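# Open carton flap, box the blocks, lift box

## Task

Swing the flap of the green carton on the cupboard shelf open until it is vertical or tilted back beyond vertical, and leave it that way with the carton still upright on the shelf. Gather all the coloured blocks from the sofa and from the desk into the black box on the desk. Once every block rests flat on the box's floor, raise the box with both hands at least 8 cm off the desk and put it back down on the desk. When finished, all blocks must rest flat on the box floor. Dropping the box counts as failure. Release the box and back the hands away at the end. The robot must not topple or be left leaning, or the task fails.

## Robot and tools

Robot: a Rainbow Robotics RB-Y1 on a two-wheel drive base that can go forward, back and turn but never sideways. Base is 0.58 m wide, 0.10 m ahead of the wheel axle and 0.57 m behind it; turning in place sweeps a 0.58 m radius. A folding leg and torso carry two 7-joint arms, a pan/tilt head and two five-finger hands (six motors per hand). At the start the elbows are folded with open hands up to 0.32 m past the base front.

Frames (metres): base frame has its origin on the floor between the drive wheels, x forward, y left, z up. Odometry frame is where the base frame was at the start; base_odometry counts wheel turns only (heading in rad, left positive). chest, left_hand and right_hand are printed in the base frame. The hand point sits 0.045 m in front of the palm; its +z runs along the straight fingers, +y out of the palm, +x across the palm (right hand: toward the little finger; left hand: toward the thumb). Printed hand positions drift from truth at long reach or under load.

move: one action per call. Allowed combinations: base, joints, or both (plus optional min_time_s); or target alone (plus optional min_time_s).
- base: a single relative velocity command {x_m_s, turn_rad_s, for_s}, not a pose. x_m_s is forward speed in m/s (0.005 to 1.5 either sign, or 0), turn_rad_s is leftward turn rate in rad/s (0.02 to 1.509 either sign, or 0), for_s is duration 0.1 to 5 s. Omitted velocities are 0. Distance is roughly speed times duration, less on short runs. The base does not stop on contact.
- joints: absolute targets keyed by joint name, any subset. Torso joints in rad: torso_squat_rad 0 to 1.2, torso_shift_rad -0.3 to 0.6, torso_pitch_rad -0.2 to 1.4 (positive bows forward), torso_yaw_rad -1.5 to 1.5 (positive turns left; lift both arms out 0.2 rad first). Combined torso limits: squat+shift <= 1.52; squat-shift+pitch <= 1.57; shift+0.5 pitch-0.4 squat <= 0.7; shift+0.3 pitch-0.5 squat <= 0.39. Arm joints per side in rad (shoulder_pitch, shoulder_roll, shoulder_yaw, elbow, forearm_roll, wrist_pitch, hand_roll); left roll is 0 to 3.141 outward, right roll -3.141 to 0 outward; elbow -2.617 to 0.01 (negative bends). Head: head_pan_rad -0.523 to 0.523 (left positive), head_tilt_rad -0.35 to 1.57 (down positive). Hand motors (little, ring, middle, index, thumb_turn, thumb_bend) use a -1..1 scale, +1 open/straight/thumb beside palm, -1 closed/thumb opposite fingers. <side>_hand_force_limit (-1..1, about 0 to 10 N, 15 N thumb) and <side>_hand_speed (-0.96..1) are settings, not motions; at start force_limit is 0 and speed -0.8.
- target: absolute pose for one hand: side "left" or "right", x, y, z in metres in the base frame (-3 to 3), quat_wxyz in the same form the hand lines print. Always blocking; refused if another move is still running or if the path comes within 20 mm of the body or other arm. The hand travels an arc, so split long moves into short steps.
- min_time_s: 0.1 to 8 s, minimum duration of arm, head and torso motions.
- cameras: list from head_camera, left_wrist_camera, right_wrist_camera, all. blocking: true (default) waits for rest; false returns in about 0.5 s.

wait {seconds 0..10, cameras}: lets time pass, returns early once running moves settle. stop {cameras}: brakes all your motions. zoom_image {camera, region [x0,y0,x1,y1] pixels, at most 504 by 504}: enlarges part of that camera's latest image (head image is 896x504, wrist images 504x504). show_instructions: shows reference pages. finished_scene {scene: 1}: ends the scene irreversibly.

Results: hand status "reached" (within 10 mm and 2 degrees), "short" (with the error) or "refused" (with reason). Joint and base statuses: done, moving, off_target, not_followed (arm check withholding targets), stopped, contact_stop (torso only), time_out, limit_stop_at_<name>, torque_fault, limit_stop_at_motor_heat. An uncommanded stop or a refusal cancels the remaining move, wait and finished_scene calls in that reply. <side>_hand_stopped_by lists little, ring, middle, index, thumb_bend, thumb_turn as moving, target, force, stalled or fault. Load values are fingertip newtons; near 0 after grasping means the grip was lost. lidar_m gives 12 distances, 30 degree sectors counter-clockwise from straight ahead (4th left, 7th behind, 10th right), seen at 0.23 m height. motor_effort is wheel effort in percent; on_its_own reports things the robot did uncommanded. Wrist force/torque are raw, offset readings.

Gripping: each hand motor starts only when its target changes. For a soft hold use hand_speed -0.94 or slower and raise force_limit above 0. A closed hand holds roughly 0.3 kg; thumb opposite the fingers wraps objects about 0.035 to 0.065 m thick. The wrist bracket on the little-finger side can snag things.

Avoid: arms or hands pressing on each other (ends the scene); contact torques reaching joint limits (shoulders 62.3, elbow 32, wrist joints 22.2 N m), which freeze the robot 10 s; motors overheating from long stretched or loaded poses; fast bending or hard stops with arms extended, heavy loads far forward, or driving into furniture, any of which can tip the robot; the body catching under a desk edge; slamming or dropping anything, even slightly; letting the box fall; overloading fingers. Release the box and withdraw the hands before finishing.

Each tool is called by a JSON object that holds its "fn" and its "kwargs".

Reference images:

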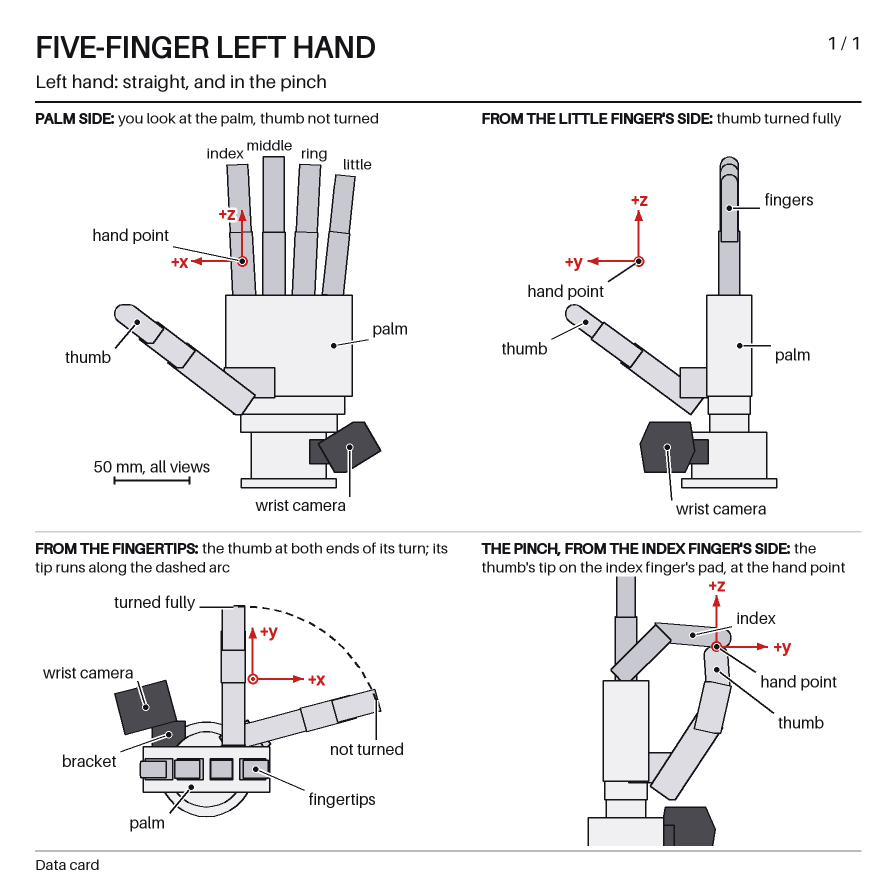

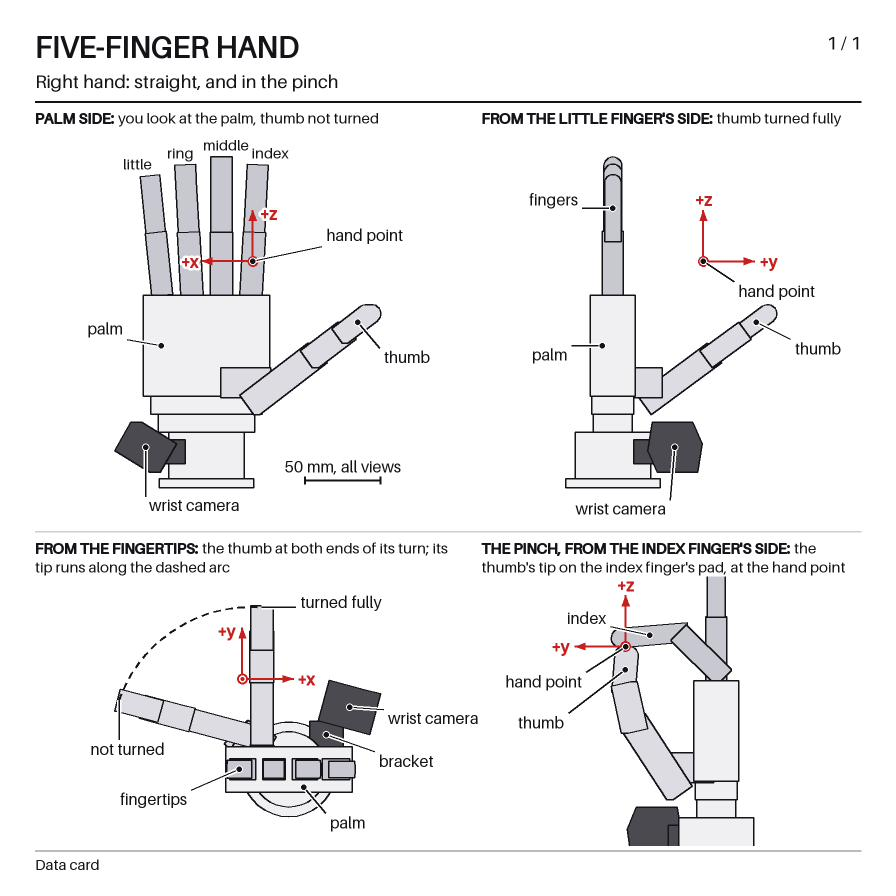

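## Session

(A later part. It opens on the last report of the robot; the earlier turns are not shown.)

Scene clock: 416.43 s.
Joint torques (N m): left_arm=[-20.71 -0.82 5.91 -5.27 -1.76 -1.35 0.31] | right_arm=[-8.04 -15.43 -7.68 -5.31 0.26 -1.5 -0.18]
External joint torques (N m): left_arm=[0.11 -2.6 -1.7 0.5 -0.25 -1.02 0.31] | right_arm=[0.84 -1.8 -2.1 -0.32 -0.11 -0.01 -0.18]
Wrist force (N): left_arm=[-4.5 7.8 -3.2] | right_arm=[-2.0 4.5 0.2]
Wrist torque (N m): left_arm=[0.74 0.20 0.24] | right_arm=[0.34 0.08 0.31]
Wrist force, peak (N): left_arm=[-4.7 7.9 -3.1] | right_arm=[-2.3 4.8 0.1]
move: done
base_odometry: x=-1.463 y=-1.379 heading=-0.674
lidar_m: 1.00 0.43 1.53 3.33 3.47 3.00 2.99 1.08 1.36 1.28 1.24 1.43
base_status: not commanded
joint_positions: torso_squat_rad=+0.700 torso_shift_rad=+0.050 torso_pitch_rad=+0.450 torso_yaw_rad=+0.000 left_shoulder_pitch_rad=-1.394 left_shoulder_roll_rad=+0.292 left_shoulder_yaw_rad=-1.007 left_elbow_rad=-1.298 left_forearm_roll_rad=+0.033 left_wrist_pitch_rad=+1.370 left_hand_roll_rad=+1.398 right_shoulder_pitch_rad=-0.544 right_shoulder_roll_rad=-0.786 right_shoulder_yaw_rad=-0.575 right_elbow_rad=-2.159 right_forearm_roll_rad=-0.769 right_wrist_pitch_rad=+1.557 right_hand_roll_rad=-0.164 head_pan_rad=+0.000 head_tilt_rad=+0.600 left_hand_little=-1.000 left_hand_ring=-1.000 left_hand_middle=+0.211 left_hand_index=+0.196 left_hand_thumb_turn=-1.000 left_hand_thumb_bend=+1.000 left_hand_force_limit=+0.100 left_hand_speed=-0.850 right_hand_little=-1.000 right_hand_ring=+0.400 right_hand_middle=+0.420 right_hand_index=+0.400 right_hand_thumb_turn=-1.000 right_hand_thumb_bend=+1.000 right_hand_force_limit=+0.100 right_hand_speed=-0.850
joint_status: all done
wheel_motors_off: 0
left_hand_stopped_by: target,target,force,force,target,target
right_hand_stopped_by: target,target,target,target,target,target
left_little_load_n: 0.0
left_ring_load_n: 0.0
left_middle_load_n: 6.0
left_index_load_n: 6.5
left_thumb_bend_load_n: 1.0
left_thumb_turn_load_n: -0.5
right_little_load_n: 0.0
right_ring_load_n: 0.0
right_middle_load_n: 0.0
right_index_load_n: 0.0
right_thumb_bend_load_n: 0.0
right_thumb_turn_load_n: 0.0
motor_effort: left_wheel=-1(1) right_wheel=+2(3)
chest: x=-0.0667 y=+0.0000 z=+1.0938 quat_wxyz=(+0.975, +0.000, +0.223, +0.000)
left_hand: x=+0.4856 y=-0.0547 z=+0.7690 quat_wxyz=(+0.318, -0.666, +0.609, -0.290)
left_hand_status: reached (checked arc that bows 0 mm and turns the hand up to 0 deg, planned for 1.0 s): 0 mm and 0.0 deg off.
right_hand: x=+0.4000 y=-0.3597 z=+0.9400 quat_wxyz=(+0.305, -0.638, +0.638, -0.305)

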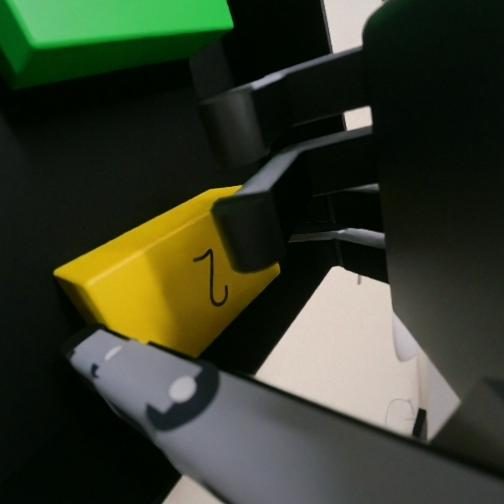

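{"fn": "move", "kwargs": {"target": {"side":"left","x":0.4885,"y":-0.0542,"z":0.7685,"quat_wxyz":[0.3179,-0.6661,0.6087,-0.2905]}, "min_time_s": 1.0, "cameras": []}}

{"fn": "move", "kwargs": {"target": {"side":"left","x":0.4885,"y":-0.0542,"z":0.7675,"quat_wxyz":[0.3179,-0.6661,0.6087,-0.2905]}, "min_time_s": 1.0, "cameras": []}}

{"fn": "move", "kwargs": {"joints": {"left_hand_index":0.27,"left_hand_middle":0.28}, "cameras": ["left_wrist_camera"]}}

Scene clock: 419.63 s.
Joint torques (N m): left_arm=[-20.46 -0.17 9.44 -4.81 -1.33 -0.99 -0.33] | right_arm=[-8 -15.51 -7.56 -5.25 0.33 -1.57 -0.21]
External joint torques (N m): left_arm=[0.46 -2.02 1.86 0.94 0.17 -0.65 -0.32] | right_arm=[0.88 -1.88 -1.98 -0.26 -0.03 -0.08 -0.21]
Wrist force (N): left_arm=[-3.8 7.5 -3.3] | right_arm=[-2.1 4.5 0.0]
Wrist torque (N m): left_arm=[0.76 0.27 0.09] | right_arm=[0.38 0.08 0.29]
Wrist force, peak (N): left_arm=[-5.0 8.0 -3.3] | right_arm=[-2.2 4.8 -0.3]
move: done
base_odometry: x=-1.463 y=-1.379 heading=-0.674
lidar_m: 1.01 0.43 1.52 3.33 3.50 3.00 3.00 1.08 1.36 1.28 1.24 1.45
base_status: not commanded
joint_positions: torso_squat_rad=+0.700 torso_shift_rad=+0.050 torso_pitch_rad=+0.450 torso_yaw_rad=+0.000 left_shoulder_pitch_rad=-1.398 left_shoulder_roll_rad=+0.292 left_shoulder_yaw_rad=-1.005 left_elbow_rad=-1.284 left_forearm_roll_rad=+0.035 left_wrist_pitch_rad=+1.359 left_hand_roll_rad=+1.395 right_shoulder_pitch_rad=-0.544 right_shoulder_roll_rad=-0.786 right_shoulder_yaw_rad=-0.575 right_elbow_rad=-2.159 right_forearm_roll_rad=-0.769 right_wrist_pitch_rad=+1.557 right_hand_roll_rad=-0.164 head_pan_rad=+0.000 head_tilt_rad=+0.600 left_hand_little=-1.000 left_hand_ring=-1.000 left_hand_middle=+0.211 left_hand_index=+0.196 left_hand_thumb_turn=-1.000 left_hand_thumb_bend=+1.000 left_hand_force_limit=+0.100 left_hand_speed=-0.850 right_hand_little=-1.000 right_hand_ring=+0.400 right_hand_middle=+0.420 right_hand_index=+0.400 right_hand_thumb_turn=-1.000 right_hand_thumb_bend=+1.000 right_hand_force_limit=+0.100 right_hand_speed=-0.850
joint_status: all done
wheel_motors_off: 0
left_hand_stopped_by: target,target,force,force,target,target
right_hand_stopped_by: target,target,target,target,target,target
left_little_load_n: 0.0
left_ring_load_n: 0.0
left_middle_load_n: 6.0
left_index_load_n: 6.5
left_thumb_bend_load_n: 1.0
left_thumb_turn_load_n: -0.5
right_little_load_n: 0.0
right_ring_load_n: 0.0
right_middle_load_n: 0.0
right_index_load_n: -0.5
right_thumb_bend_load_n: 0.0
right_thumb_turn_load_n: 0.0
motor_effort: left_wheel=-1(1) right_wheel=+2(3)
chest: x=-0.0667 y=+0.0000 z=+1.0938 quat_wxyz=(+0.975, +0.000, +0.223, +0.000)
left_hand: x=+0.4884 y=-0.0540 z=+0.7684 quat_wxyz=(+0.318, -0.666, +0.609, -0.290)
left_hand_status: reached (checked arc that bows 0 mm and turns the hand up to 0 deg, planned for 1.0 s): 0 mm and 0.0 deg off.
right_hand: x=+0.4000 y=-0.3597 z=+0.9400 quat_wxyz=(+0.305, -0.638, +0.638, -0.305)

Scene clock: 420.97 s.
Joint torques (N m): left_arm=[-19.99 0.76 7.82 -5.82 -1.54 -0.47 -0.02] | right_arm=[-7.87 -15.25 -7.52 -5.23 0.27 -1.54 -0.08]
External joint torques (N m): left_arm=[0.93 -1.1 0.24 -0.07 -0.04 -0.13 -0.01] | right_arm=[1 -1.61 -1.94 -0.24 -0.1 -0.05 -0.09]
Wrist force (N): left_arm=[-3.6 7.5 -3.2] | right_arm=[-2.0 4.6 0.0]
Wrist torque (N m): left_arm=[0.76 0.24 0.10] | right_arm=[0.39 0.09 0.31]
Wrist force, peak (N): left_arm=[-3.9 7.7 -3.3] | right_arm=[-2.5 4.6 -0.2]
move: done
base_odometry: x=-1.463 y=-1.379 heading=-0.674
lidar_m: 1.00 0.43 1.54 3.33 3.48 3.00 2.98 1.09 1.36 1.30 1.23 1.42
base_status: not commanded
joint_positions: torso_squat_rad=+0.700 torso_shift_rad=+0.050 torso_pitch_rad=+0.450 torso_yaw_rad=+0.000 left_shoulder_pitch_rad=-1.398 left_shoulder_roll_rad=+0.292 left_shoulder_yaw_rad=-1.005 left_elbow_rad=-1.284 left_forearm_roll_rad=+0.035 left_wrist_pitch_rad=+1.359 left_hand_roll_rad=+1.395 right_shoulder_pitch_rad=-0.544 right_shoulder_roll_rad=-0.786 right_shoulder_yaw_rad=-0.575 right_elbow_rad=-2.159 right_forearm_roll_rad=-0.769 right_wrist_pitch_rad=+1.557 right_hand_roll_rad=-0.164 head_pan_rad=+0.000 head_tilt_rad=+0.600 left_hand_little=-1.000 left_hand_ring=-1.000 left_hand_middle=+0.211 left_hand_index=+0.196 left_hand_thumb_turn=-1.000 left_hand_thumb_bend=+1.000 left_hand_force_limit=+0.100 left_hand_speed=-0.850 right_hand_little=-1.000 right_hand_ring=+0.400 right_hand_middle=+0.420 right_hand_index=+0.400 right_hand_thumb_turn=-1.000 right_hand_thumb_bend=+1.000 right_hand_force_limit=+0.100 right_hand_speed=-0.850
joint_status: all done
wheel_motors_off: 0
left_hand_stopped_by: target,target,force,force,target,target
right_hand_stopped_by: target,target,target,target,target,target
left_little_load_n: 0.0
left_ring_load_n: 0.0
left_middle_load_n: 6.0
left_index_load_n: 6.5
left_thumb_bend_load_n: 1.0
left_thumb_turn_load_n: -0.5
right_little_load_n: 0.0
right_ring_load_n: 0.0
right_middle_load_n: 0.0
right_index_load_n: 0.0
right_thumb_bend_load_n: 0.0
right_thumb_turn_load_n: 0.0
motor_effort: left_wheel=-1(1) right_wheel=+2(2)
chest: x=-0.0667 y=+0.0000 z=+1.0938 quat_wxyz=(+0.975, +0.000, +0.223, +0.000)
left_hand: x=+0.4884 y=-0.0540 z=+0.7684 quat_wxyz=(+0.318, -0.666, +0.609, -0.290)
left_hand_status: reached (checked arc that bows 0 mm and turns the hand up to 0 deg, planned for 1.0 s): 1 mm and 0.0 deg off.
right_hand: x=+0.4000 y=-0.3597 z=+0.9400 quat_wxyz=(+0.305, -0.638, +0.638, -0.305)

Scene clock: 421.63 s.
Joint torques (N m): left_arm=[-19.85 0.84 7.77 -5.76 -1.55 -0.57 -0.03] | right_arm=[-7.75 -15.72 -7.48 -5.22 0.24 -1.53 -0.17]
External joint torques (N m): left_arm=[1.08 -1.01 0.19 -0.01 -0.05 -0.23 -0.03] | right_arm=[1.12 -2.08 -1.9 -0.23 -0.13 -0.04 -0.17]
Wrist force (N): left_arm=[-3.7 7.1 -3.5] | right_arm=[-2.1 4.5 0.1]
Wrist torque (N m): left_arm=[0.76 0.25 0.09] | right_arm=[0.37 0.10 0.28]
Wrist force, peak (N): left_arm=[-3.9 7.5 -3.2] | right_arm=[-2.4 4.7 0.0]
move: done
base_odometry: x=-1.463 y=-1.379 heading=-0.674
lidar_m: 0.99 0.43 1.51 3.34 3.48 2.99 2.99 1.07 1.35 1.30 1.24 1.45
base_status: not commanded
joint_positions: torso_squat_rad=+0.700 torso_shift_rad=+0.050 torso_pitch_rad=+0.450 torso_yaw_rad=+0.000 left_shoulder_pitch_rad=-1.398 left_shoulder_roll_rad=+0.292 left_shoulder_yaw_rad=-1.005 left_elbow_rad=-1.284 left_forearm_roll_rad=+0.035 left_wrist_pitch_rad=+1.359 left_hand_roll_rad=+1.395 right_shoulder_pitch_rad=-0.544 right_shoulder_roll_rad=-0.786 right_shoulder_yaw_rad=-0.575 right_elbow_rad=-2.159 right_forearm_roll_rad=-0.769 right_wrist_pitch_rad=+1.557 right_hand_roll_rad=-0.164 head_pan_rad=+0.000 head_tilt_rad=+0.600 left_hand_little=-1.000 left_hand_ring=-1.000 left_hand_middle=+0.280 left_hand_index=+0.270 left_hand_thumb_turn=-1.000 left_hand_thumb_bend=+1.000 left_hand_force_limit=+0.100 left_hand_speed=-0.850 right_hand_little=-1.000 right_hand_ring=+0.400 right_hand_middle=+0.420 right_hand_index=+0.400 right_hand_thumb_turn=-1.000 right_hand_thumb_bend=+1.000 right_hand_force_limit=+0.100 right_hand_speed=-0.850
joint_status: all done
wheel_motors_off: 0
left_hand_stopped_by: target,target,target,target,target,target
right_hand_stopped_by: target,target,target,target,target,target
left_little_load_n: 0.0
left_ring_load_n: 0.0
left_middle_load_n: 0.0
left_index_load_n: 0.0
left_thumb_bend_load_n: 0.0
left_thumb_turn_load_n: 0.0
right_little_load_n: 0.0
right_ring_load_n: 0.0
right_middle_load_n: 0.0
right_index_load_n: 0.0
right_thumb_bend_load_n: 0.0
right_thumb_turn_load_n: 0.0
motor_effort: left_wheel=-1(1) right_wheel=+2(2)
chest: x=-0.0667 y=+0.0000 z=+1.0938 quat_wxyz=(+0.975, +0.000, +0.223, +0.000)
left_hand: x=+0.4884 y=-0.0540 z=+0.7684 quat_wxyz=(+0.318, -0.666, +0.609, -0.290)
right_hand: x=+0.4000 y=-0.3597 z=+0.9400 quat_wxyz=(+0.305, -0.638, +0.638, -0.305)

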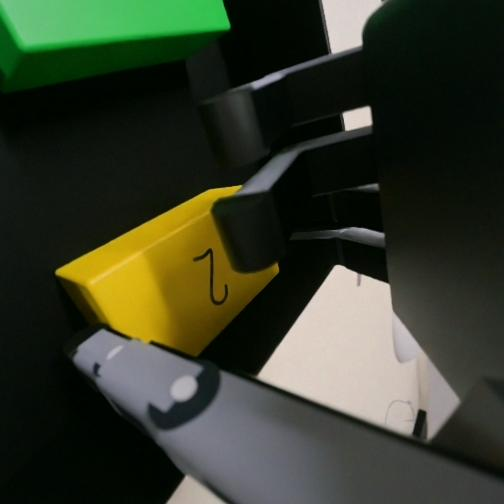

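{"fn": "move", "kwargs": {"joints": {"left_hand_index":0.33,"left_hand_middle":0.34}, "cameras": []}}

{"fn": "move", "kwargs": {"target": {"side":"left","x":0.4880,"y":-0.0540,"z":0.785,"quat_wxyz":[0.3179,-0.6661,0.6087,-0.2905]}, "min_time_s": 1.5, "cameras": ["left_wrist_camera"]}}

Scene clock: 422.53 s.
Joint torques (N m): left_arm=[-20.36 0.84 7.93 -5.5 -1.57 -0.68 -0.22] | right_arm=[-7.73 -15.5 -7.63 -5.33 0.21 -1.53 -0.21]
External joint torques (N m): left_arm=[0.57 -1.01 0.34 0.25 -0.07 -0.34 -0.22] | right_arm=[1.14 -1.86 -2.05 -0.35 -0.16 -0.04 -0.22]
Wrist force (N): left_arm=[-4.4 7.2 -3.8] | right_arm=[-2.0 4.7 -0.1]
Wrist torque (N m): left_arm=[0.77 0.23 0.09] | right_arm=[0.39 0.08 0.32]
Wrist force, peak (N): left_arm=[-4.4 7.3 -3.8] | right_arm=[-2.4 4.8 0.0]
move: done
base_odometry: x=-1.463 y=-1.379 heading=-0.674
lidar_m: 1.00 0.44 1.53 3.33 3.47 2.99 2.99 1.07 1.35 1.29 1.25 1.44
base_status: not commanded
joint_positions: torso_squat_rad=+0.700 torso_shift_rad=+0.050 torso_pitch_rad=+0.450 torso_yaw_rad=+0.000 left_shoulder_pitch_rad=-1.398 left_shoulder_roll_rad=+0.292 left_shoulder_yaw_rad=-1.005 left_elbow_rad=-1.284 left_forearm_roll_rad=+0.035 left_wrist_pitch_rad=+1.359 left_hand_roll_rad=+1.395 right_shoulder_pitch_rad=-0.544 right_shoulder_roll_rad=-0.786 right_shoulder_yaw_rad=-0.575 right_elbow_rad=-2.159 right_forearm_roll_rad=-0.769 right_wrist_pitch_rad=+1.557 right_hand_roll_rad=-0.164 head_pan_rad=+0.000 head_tilt_rad=+0.600 left_hand_little=-1.000 left_hand_ring=-1.000 left_hand_middle=+0.340 left_hand_index=+0.330 left_hand_thumb_turn=-1.000 left_hand_thumb_bend=+1.000 left_hand_force_limit=+0.100 left_hand_speed=-0.850 right_hand_little=-1.000 right_hand_ring=+0.400 right_hand_middle=+0.420 right_hand_index=+0.400 right_hand_thumb_turn=-1.000 right_hand_thumb_bend=+1.000 right_hand_force_limit=+0.100 right_hand_speed=-0.850
joint_status: all done
wheel_motors_off: 0
left_hand_stopped_by: target,target,target,target,target,target
right_hand_stopped_by: target,target,target,target,target,target
left_little_load_n: 0.0
left_ring_load_n: 0.0
left_middle_load_n: 0.0
left_index_load_n: -0.5
left_thumb_bend_load_n: 0.0
left_thumb_turn_load_n: 0.0
right_little_load_n: 0.0
right_ring_load_n: 0.0
right_middle_load_n: 0.0
right_index_load_n: 0.0
right_thumb_bend_load_n: 0.0
right_thumb_turn_load_n: 0.0
motor_effort: left_wheel=-1(1) right_wheel=+2(2)
chest: x=-0.0667 y=+0.0000 z=+1.0938 quat_wxyz=(+0.975, +0.000, +0.223, +0.000)
left_hand: x=+0.4884 y=-0.0540 z=+0.7684 quat_wxyz=(+0.318, -0.666, +0.609, -0.290)
right_hand: x=+0.4000 y=-0.3597 z=+0.9400 quat_wxyz=(+0.305, -0.638, +0.638, -0.305)

Scene clock: 424.37 s.
Joint torques (N m): left_arm=[-20.09 1.47 9.46 -6.02 -1.2 -0.18 -0.34] | right_arm=[-8.13 -15.39 -7.68 -5.24 0.25 -1.56 -0.26]
External joint torques (N m): left_arm=[0.92 -0.6 1.63 -0.31 0.31 0.19 -0.34] | right_arm=[0.74 -1.75 -2.1 -0.25 -0.12 -0.07 -0.26]
Wrist force (N): left_arm=[-3.9 7.0 -3.6] | right_arm=[-2.0 4.6 -0.1]
Wrist torque (N m): left_arm=[0.74 0.30 0.09] | right_arm=[0.39 0.08 0.29]
Wrist force, peak (N): left_arm=[-5.0 7.4 -3.3] | right_arm=[-2.2 4.8 0.2]
move: done
base_odometry: x=-1.463 y=-1.379 heading=-0.674
lidar_m: 0.99 0.44 1.52 3.33 3.47 3.01 2.99 1.09 1.35 1.28 1.24 1.44
base_status: not commanded
joint_positions: torso_squat_rad=+0.700 torso_shift_rad=+0.050 torso_pitch_rad=+0.450 torso_yaw_rad=+0.000 left_shoulder_pitch_rad=-1.414 left_shoulder_roll_rad=+0.307 left_shoulder_yaw_rad=-0.988 left_elbow_rad=-1.330 left_forearm_roll_rad=+0.056 left_wrist_pitch_rad=+1.402 left_hand_roll_rad=+1.374 right_shoulder_pitch_rad=-0.544 right_shoulder_roll_rad=-0.786 right_shoulder_yaw_rad=-0.575 right_elbow_rad=-2.159 right_forearm_roll_rad=-0.769 right_wrist_pitch_rad=+1.557 right_hand_roll_rad=-0.164 head_pan_rad=+0.000 head_tilt_rad=+0.600 left_hand_little=-1.000 left_hand_ring=-1.000 left_hand_middle=+0.340 left_hand_index=+0.330 left_hand_thumb_turn=-1.000 left_hand_thumb_bend=+1.000 left_hand_force_limit=+0.100 left_hand_speed=-0.850 right_hand_little=-1.000 right_hand_ring=+0.400 right_hand_middle=+0.420 right_hand_index=+0.400 right_hand_thumb_turn=-1.000 right_hand_thumb_bend=+1.000 right_hand_force_limit=+0.100 right_hand_speed=-0.850
joint_status: all done
wheel_motors_off: 0
left_hand_stopped_by: target,target,target,target,target,target
right_hand_stopped_by: target,target,target,target,target,target
left_little_load_n: 0.0
left_ring_load_n: 0.0
left_middle_load_n: 0.0
left_index_load_n: 0.0
left_thumb_bend_load_n: 0.0
left_thumb_turn_load_n: 0.0
right_little_load_n: 0.0
right_ring_load_n: 0.0
right_middle_load_n: 0.0
right_index_load_n: 0.0
right_thumb_bend_load_n: 0.0
right_thumb_turn_load_n: 0.0
motor_effort: left_wheel=+0(1) right_wheel=+2(3)
chest: x=-0.0667 y=+0.0000 z=+1.0938 quat_wxyz=(+0.975, +0.000, +0.223, +0.000)
left_hand: x=+0.4879 y=-0.0541 z=+0.7849 quat_wxyz=(+0.318, -0.666, +0.609, -0.291)
left_hand_status: reached (checked arc that bows 2 mm and turns the hand up to 0 deg, planned for 1.5 s): 0 mm and 0.0 deg off.
right_hand: x=+0.4000 y=-0.3597 z=+0.9400 quat_wxyz=(+0.305, -0.638, +0.638, -0.305)

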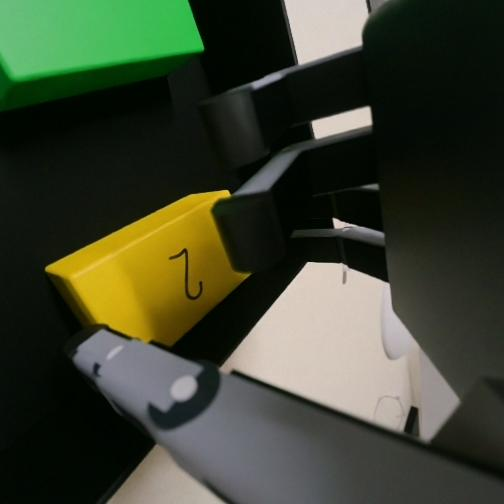

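{"fn": "move", "kwargs": {"target": {"side":"left","x":0.4840,"y":-0.0535,"z":0.83,"quat_wxyz":[0.3179,-0.6661,0.6087,-0.2905]}, "min_time_s": 1.5, "cameras": []}}

{"fn": "move", "kwargs": {"target": {"side":"left","x":0.45,"y":0.05,"z":0.90,"quat_wxyz":[0.3179,-0.6661,0.6087,-0.2905]}, "min_time_s": 1.5, "cameras": ["left_wrist_camera"]}}

{"fn": "move", "kwargs": {"target": {"side":"left","x":0.393,"y":0.26,"z":0.917,"quat_wxyz":[0.377,-0.597,0.599,-0.378]}, "min_time_s": 1.8, "cameras": ["head_camera"]}}

Scene clock: 428.23 s.
Joint torques (N m): left_arm=[-20.15 2.46 10.03 -5.69 -1.31 -0.34 -0.39] | right_arm=[-7.67 -15.41 -7.7 -5.24 0.28 -1.51 -0.16]
External joint torques (N m): left_arm=[1.01 -0.15 1.69 -0.21 0.21 0.11 -0.38] | right_arm=[1.2 -1.78 -2.12 -0.26 -0.08 -0.02 -0.17]
Wrist force (N): left_arm=[-3.8 6.9 -3.6] | right_arm=[-2.2 4.6 0.1]
Wrist torque (N m): left_arm=[0.73 0.27 0.10] | right_arm=[0.40 0.10 0.30]
Wrist force, peak (N): left_arm=[-3.9 7.1 -3.6] | right_arm=[-2.4 4.9 -0.1]
move: done
base_odometry: x=-1.463 y=-1.379 heading=-0.674
lidar_m: 1.01 0.45 1.53 3.35 3.48 3.00 2.99 1.08 1.36 1.29 1.22 1.41
base_status: not commanded
joint_positions: torso_squat_rad=+0.700 torso_shift_rad=+0.050 torso_pitch_rad=+0.450 torso_yaw_rad=+0.000 left_shoulder_pitch_rad=-1.461 left_shoulder_roll_rad=+0.342 left_shoulder_yaw_rad=-0.937 left_elbow_rad=-1.445 left_forearm_roll_rad=+0.110 left_wrist_pitch_rad=+1.519 left_hand_roll_rad=+1.324 right_shoulder_pitch_rad=-0.544 right_shoulder_roll_rad=-0.786 right_shoulder_yaw_rad=-0.575 right_elbow_rad=-2.159 right_forearm_roll_rad=-0.769 right_wrist_pitch_rad=+1.557 right_hand_roll_rad=-0.164 head_pan_rad=+0.000 head_tilt_rad=+0.600 left_hand_little=-1.000 left_hand_ring=-1.000 left_hand_middle=+0.340 left_hand_index=+0.330 left_hand_thumb_turn=-1.000 left_hand_thumb_bend=+1.000 left_hand_force_limit=+0.100 left_hand_speed=-0.850 right_hand_little=-1.000 right_hand_ring=+0.400 right_hand_middle=+0.420 right_hand_index=+0.400 right_hand_thumb_turn=-1.000 right_hand_thumb_bend=+1.000 right_hand_force_limit=+0.100 right_hand_speed=-0.850
joint_status: all done
wheel_motors_off: 0
left_hand_stopped_by: target,target,target,target,target,target
right_hand_stopped_by: target,target,target,target,target,target
left_little_load_n: 0.0
left_ring_load_n: 0.5
left_middle_load_n: 0.0
left_index_load_n: 0.0
left_thumb_bend_load_n: 0.0
left_thumb_turn_load_n: 0.0
right_little_load_n: 0.5
right_ring_load_n: 0.0
right_middle_load_n: 0.0
right_index_load_n: 0.0
right_thumb_bend_load_n: 0.0
right_thumb_turn_load_n: 0.0
motor_effort: left_wheel=+0(1) right_wheel=+2(3)
chest: x=-0.0667 y=+0.0000 z=+1.0938 quat_wxyz=(+0.975, +0.000, +0.223, +0.000)
left_hand: x=+0.4842 y=-0.0537 z=+0.8296 quat_wxyz=(+0.318, -0.666, +0.609, -0.290)
left_hand_status: reached (checked arc that bows 4 mm and turns the hand up to 1 deg, planned for 1.5 s): 0 mm and 0.0 deg off.
right_hand: x=+0.4000 y=-0.3597 z=+0.9400 quat_wxyz=(+0.305, -0.638, +0.638, -0.305)

Scene clock: 430.07 s.
Joint torques (N m): left_arm=[-15.75 3.51 10.8 -4.33 -1.39 -0.59 -0.31] | right_arm=[-8.19 -15.25 -7.5 -5.34 0.3 -1.55 -0.18]
External joint torques (N m): left_arm=[3.02 -1.73 1.38 -0.15 0.09 -0.02 -0.3] | right_arm=[0.68 -1.62 -1.92 -0.35 -0.06 -0.06 -0.19]
Wrist force (N): left_arm=[-3.7 6.8 -3.5] | right_arm=[-2.1 4.6 0.0]
Wrist torque (N m): left_arm=[0.70 0.26 0.11] | right_arm=[0.38 0.09 0.30]
Wrist force, peak (N): left_arm=[-4.2 7.2 -3.5] | right_arm=[-2.6 4.8 -0.1]
move: done
base_odometry: x=-1.463 y=-1.379 heading=-0.674
lidar_m: 1.00 0.45 1.51 3.34 3.48 3.00 2.98 1.08 1.37 1.30 1.25 1.43
base_status: not commanded
joint_positions: torso_squat_rad=+0.700 torso_shift_rad=+0.050 torso_pitch_rad=+0.450 torso_yaw_rad=+0.000 left_shoulder_pitch_rad=-1.355 left_shoulder_roll_rad=+0.695 left_shoulder_yaw_rad=-0.777 left_elbow_rad=-1.985 left_forearm_roll_rad=+0.276 left_wrist_pitch_rad=+1.740 left_hand_roll_rad=+1.249 right_shoulder_pitch_rad=-0.544 right_shoulder_roll_rad=-0.786 right_shoulder_yaw_rad=-0.575 right_elbow_rad=-2.159 right_forearm_roll_rad=-0.769 right_wrist_pitch_rad=+1.557 right_hand_roll_rad=-0.164 head_pan_rad=+0.000 head_tilt_rad=+0.600 left_hand_little=-1.000 left_hand_ring=-1.000 left_hand_middle=+0.340 left_hand_index=+0.330 left_hand_thumb_turn=-1.000 left_hand_thumb_bend=+1.000 left_hand_force_limit=+0.100 left_hand_speed=-0.850 right_hand_little=-1.000 right_hand_ring=+0.400 right_hand_middle=+0.420 right_hand_index=+0.400 right_hand_thumb_turn=-1.000 right_hand_thumb_bend=+1.000 right_hand_force_limit=+0.100 right_hand_speed=-0.850
joint_status: all done
wheel_motors_off: 0
left_hand_stopped_by: target,target,target,target,target,target
right_hand_stopped_by: target,target,target,target,target,target
left_little_load_n: 0.0
left_ring_load_n: 0.0
left_middle_load_n: 0.0
left_index_load_n: 0.0
left_thumb_bend_load_n: 0.0
left_thumb_turn_load_n: 0.0
right_little_load_n: 0.0
right_ring_load_n: 0.0
right_middle_load_n: 0.0
right_index_load_n: 0.0
right_thumb_bend_load_n: 0.0
right_thumb_turn_load_n: 0.0
motor_effort: left_wheel=+0(1) right_wheel=+2(3)
chest: x=-0.0667 y=+0.0000 z=+1.0938 quat_wxyz=(+0.975, +0.000, +0.223, +0.000)
left_hand: x=+0.4501 y=+0.0499 z=+0.9002 quat_wxyz=(+0.318, -0.666, +0.609, -0.291)
left_hand_status: reached (checked arc that bows 18 mm and turns the hand up to 3 deg, planned for 1.5 s): 0 mm and 0.0 deg off.
right_hand: x=+0.4000 y=-0.3597 z=+0.9400 quat_wxyz=(+0.305, -0.638, +0.638, -0.305)

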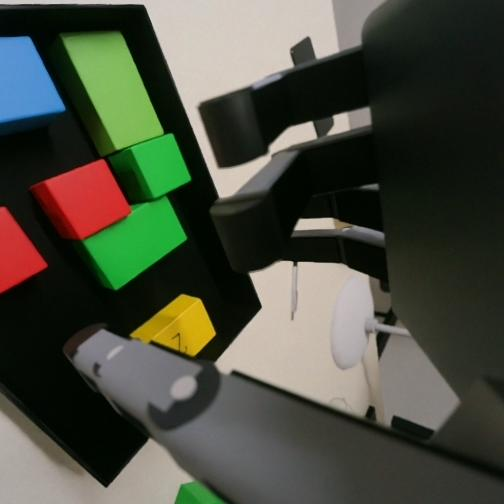

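Scene clock: 432.20 s.
Joint torques (N m): left_arm=[-6.88 10.63 10.41 -1.06 -1.49 0.2 -0.05] | right_arm=[-7.85 -15.36 -7.32 -5.45 0.31 -1.51 -0.16]
External joint torques (N m): left_arm=[1.77 -2.27 1.6 0.12 0.01 -0.21 -0.04] | right_arm=[1.03 -1.73 -1.74 -0.46 -0.05 -0.02 -0.16]
Wrist force (N): left_arm=[-3.5 7.8 -4.5] | right_arm=[-2.3 4.3 0.1]
Wrist torque (N m): left_arm=[0.86 0.19 0.23] | right_arm=[0.32 0.14 0.28]
Wrist force, peak (N): left_arm=[-4.4 7.7 -4.9] | right_arm=[-2.4 5.0 -0.3]
move: done
base_odometry: x=-1.463 y=-1.379 heading=-0.674
lidar_m: 1.00 0.44 1.52 3.33 3.48 3.01 3.00 1.08 1.36 1.29 1.24 1.44
base_status: not commanded
joint_positions: torso_squat_rad=+0.700 torso_shift_rad=+0.050 torso_pitch_rad=+0.450 torso_yaw_rad=+0.000 left_shoulder_pitch_rad=-0.601 left_shoulder_roll_rad=+1.794 left_shoulder_yaw_rad=-0.588 left_elbow_rad=-2.505 left_forearm_roll_rad=+0.007 left_wrist_pitch_rad=+1.005 left_hand_roll_rad=+1.809 right_shoulder_pitch_rad=-0.544 right_shoulder_roll_rad=-0.786 right_shoulder_yaw_rad=-0.575 right_elbow_rad=-2.159 right_forearm_roll_rad=-0.769 right_wrist_pitch_rad=+1.557 right_hand_roll_rad=-0.164 head_pan_rad=+0.000 head_tilt_rad=+0.600 left_hand_little=-1.000 left_hand_ring=-1.000 left_hand_middle=+0.340 left_hand_index=+0.330 left_hand_thumb_turn=-1.000 left_hand_thumb_bend=+1.000 left_hand_force_limit=+0.100 left_hand_speed=-0.850 right_hand_little=-1.000 right_hand_ring=+0.400 right_hand_middle=+0.420 right_hand_index=+0.400 right_hand_thumb_turn=-1.000 right_hand_thumb_bend=+1.000 right_hand_force_limit=+0.100 right_hand_speed=-0.850
joint_status: all done
wheel_motors_off: 0
left_hand_stopped_by: target,target,target,target,target,target
right_hand_stopped_by: target,target,target,target,target,target
left_little_load_n: 0.0
left_ring_load_n: 0.0
left_middle_load_n: 0.0
left_index_load_n: 0.0
left_thumb_bend_load_n: 0.0
left_thumb_turn_load_n: 0.0
right_little_load_n: 0.0
right_ring_load_n: 0.0
right_middle_load_n: 0.0
right_index_load_n: 0.0
right_thumb_bend_load_n: 0.0
right_thumb_turn_load_n: 0.0
motor_effort: left_wheel=-1(2) right_wheel=+3(3)
chest: x=-0.0667 y=+0.0000 z=+1.0938 quat_wxyz=(+0.975, +0.000, +0.223, +0.000)
left_hand: x=+0.3929 y=+0.2599 z=+0.9170 quat_wxyz=(+0.377, -0.597, +0.599, -0.377)
left_hand_status: reached (checked arc that bows 67 mm and turns the hand up to 17 deg, planned for 1.8 s): 0 mm and 0.1 deg off.
right_hand: x=+0.4000 y=-0.3597 z=+0.9400 quat_wxyz=(+0.305, -0.638, +0.638, -0.305)

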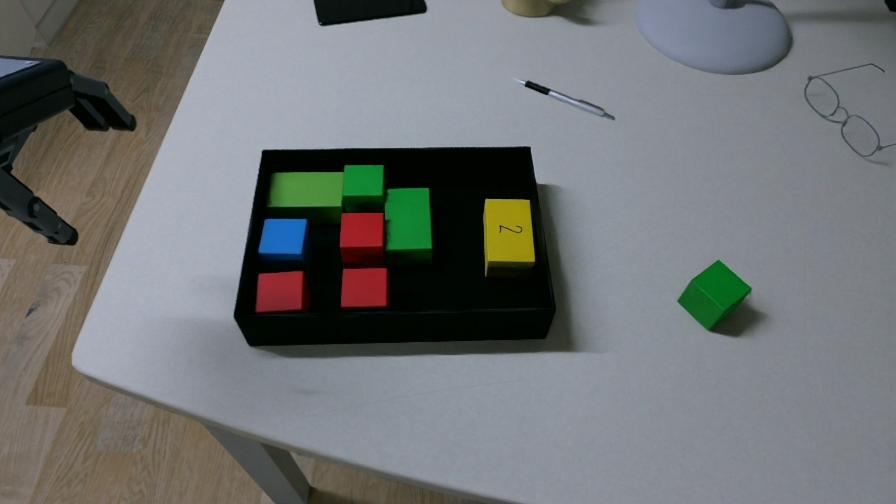

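{"fn": "zoom_image", "kwargs": {"camera": "head_camera", "region": [330, 130, 580, 360]}}

Scaled by 2.016 from the camera's image (finer frame: 1280x720).

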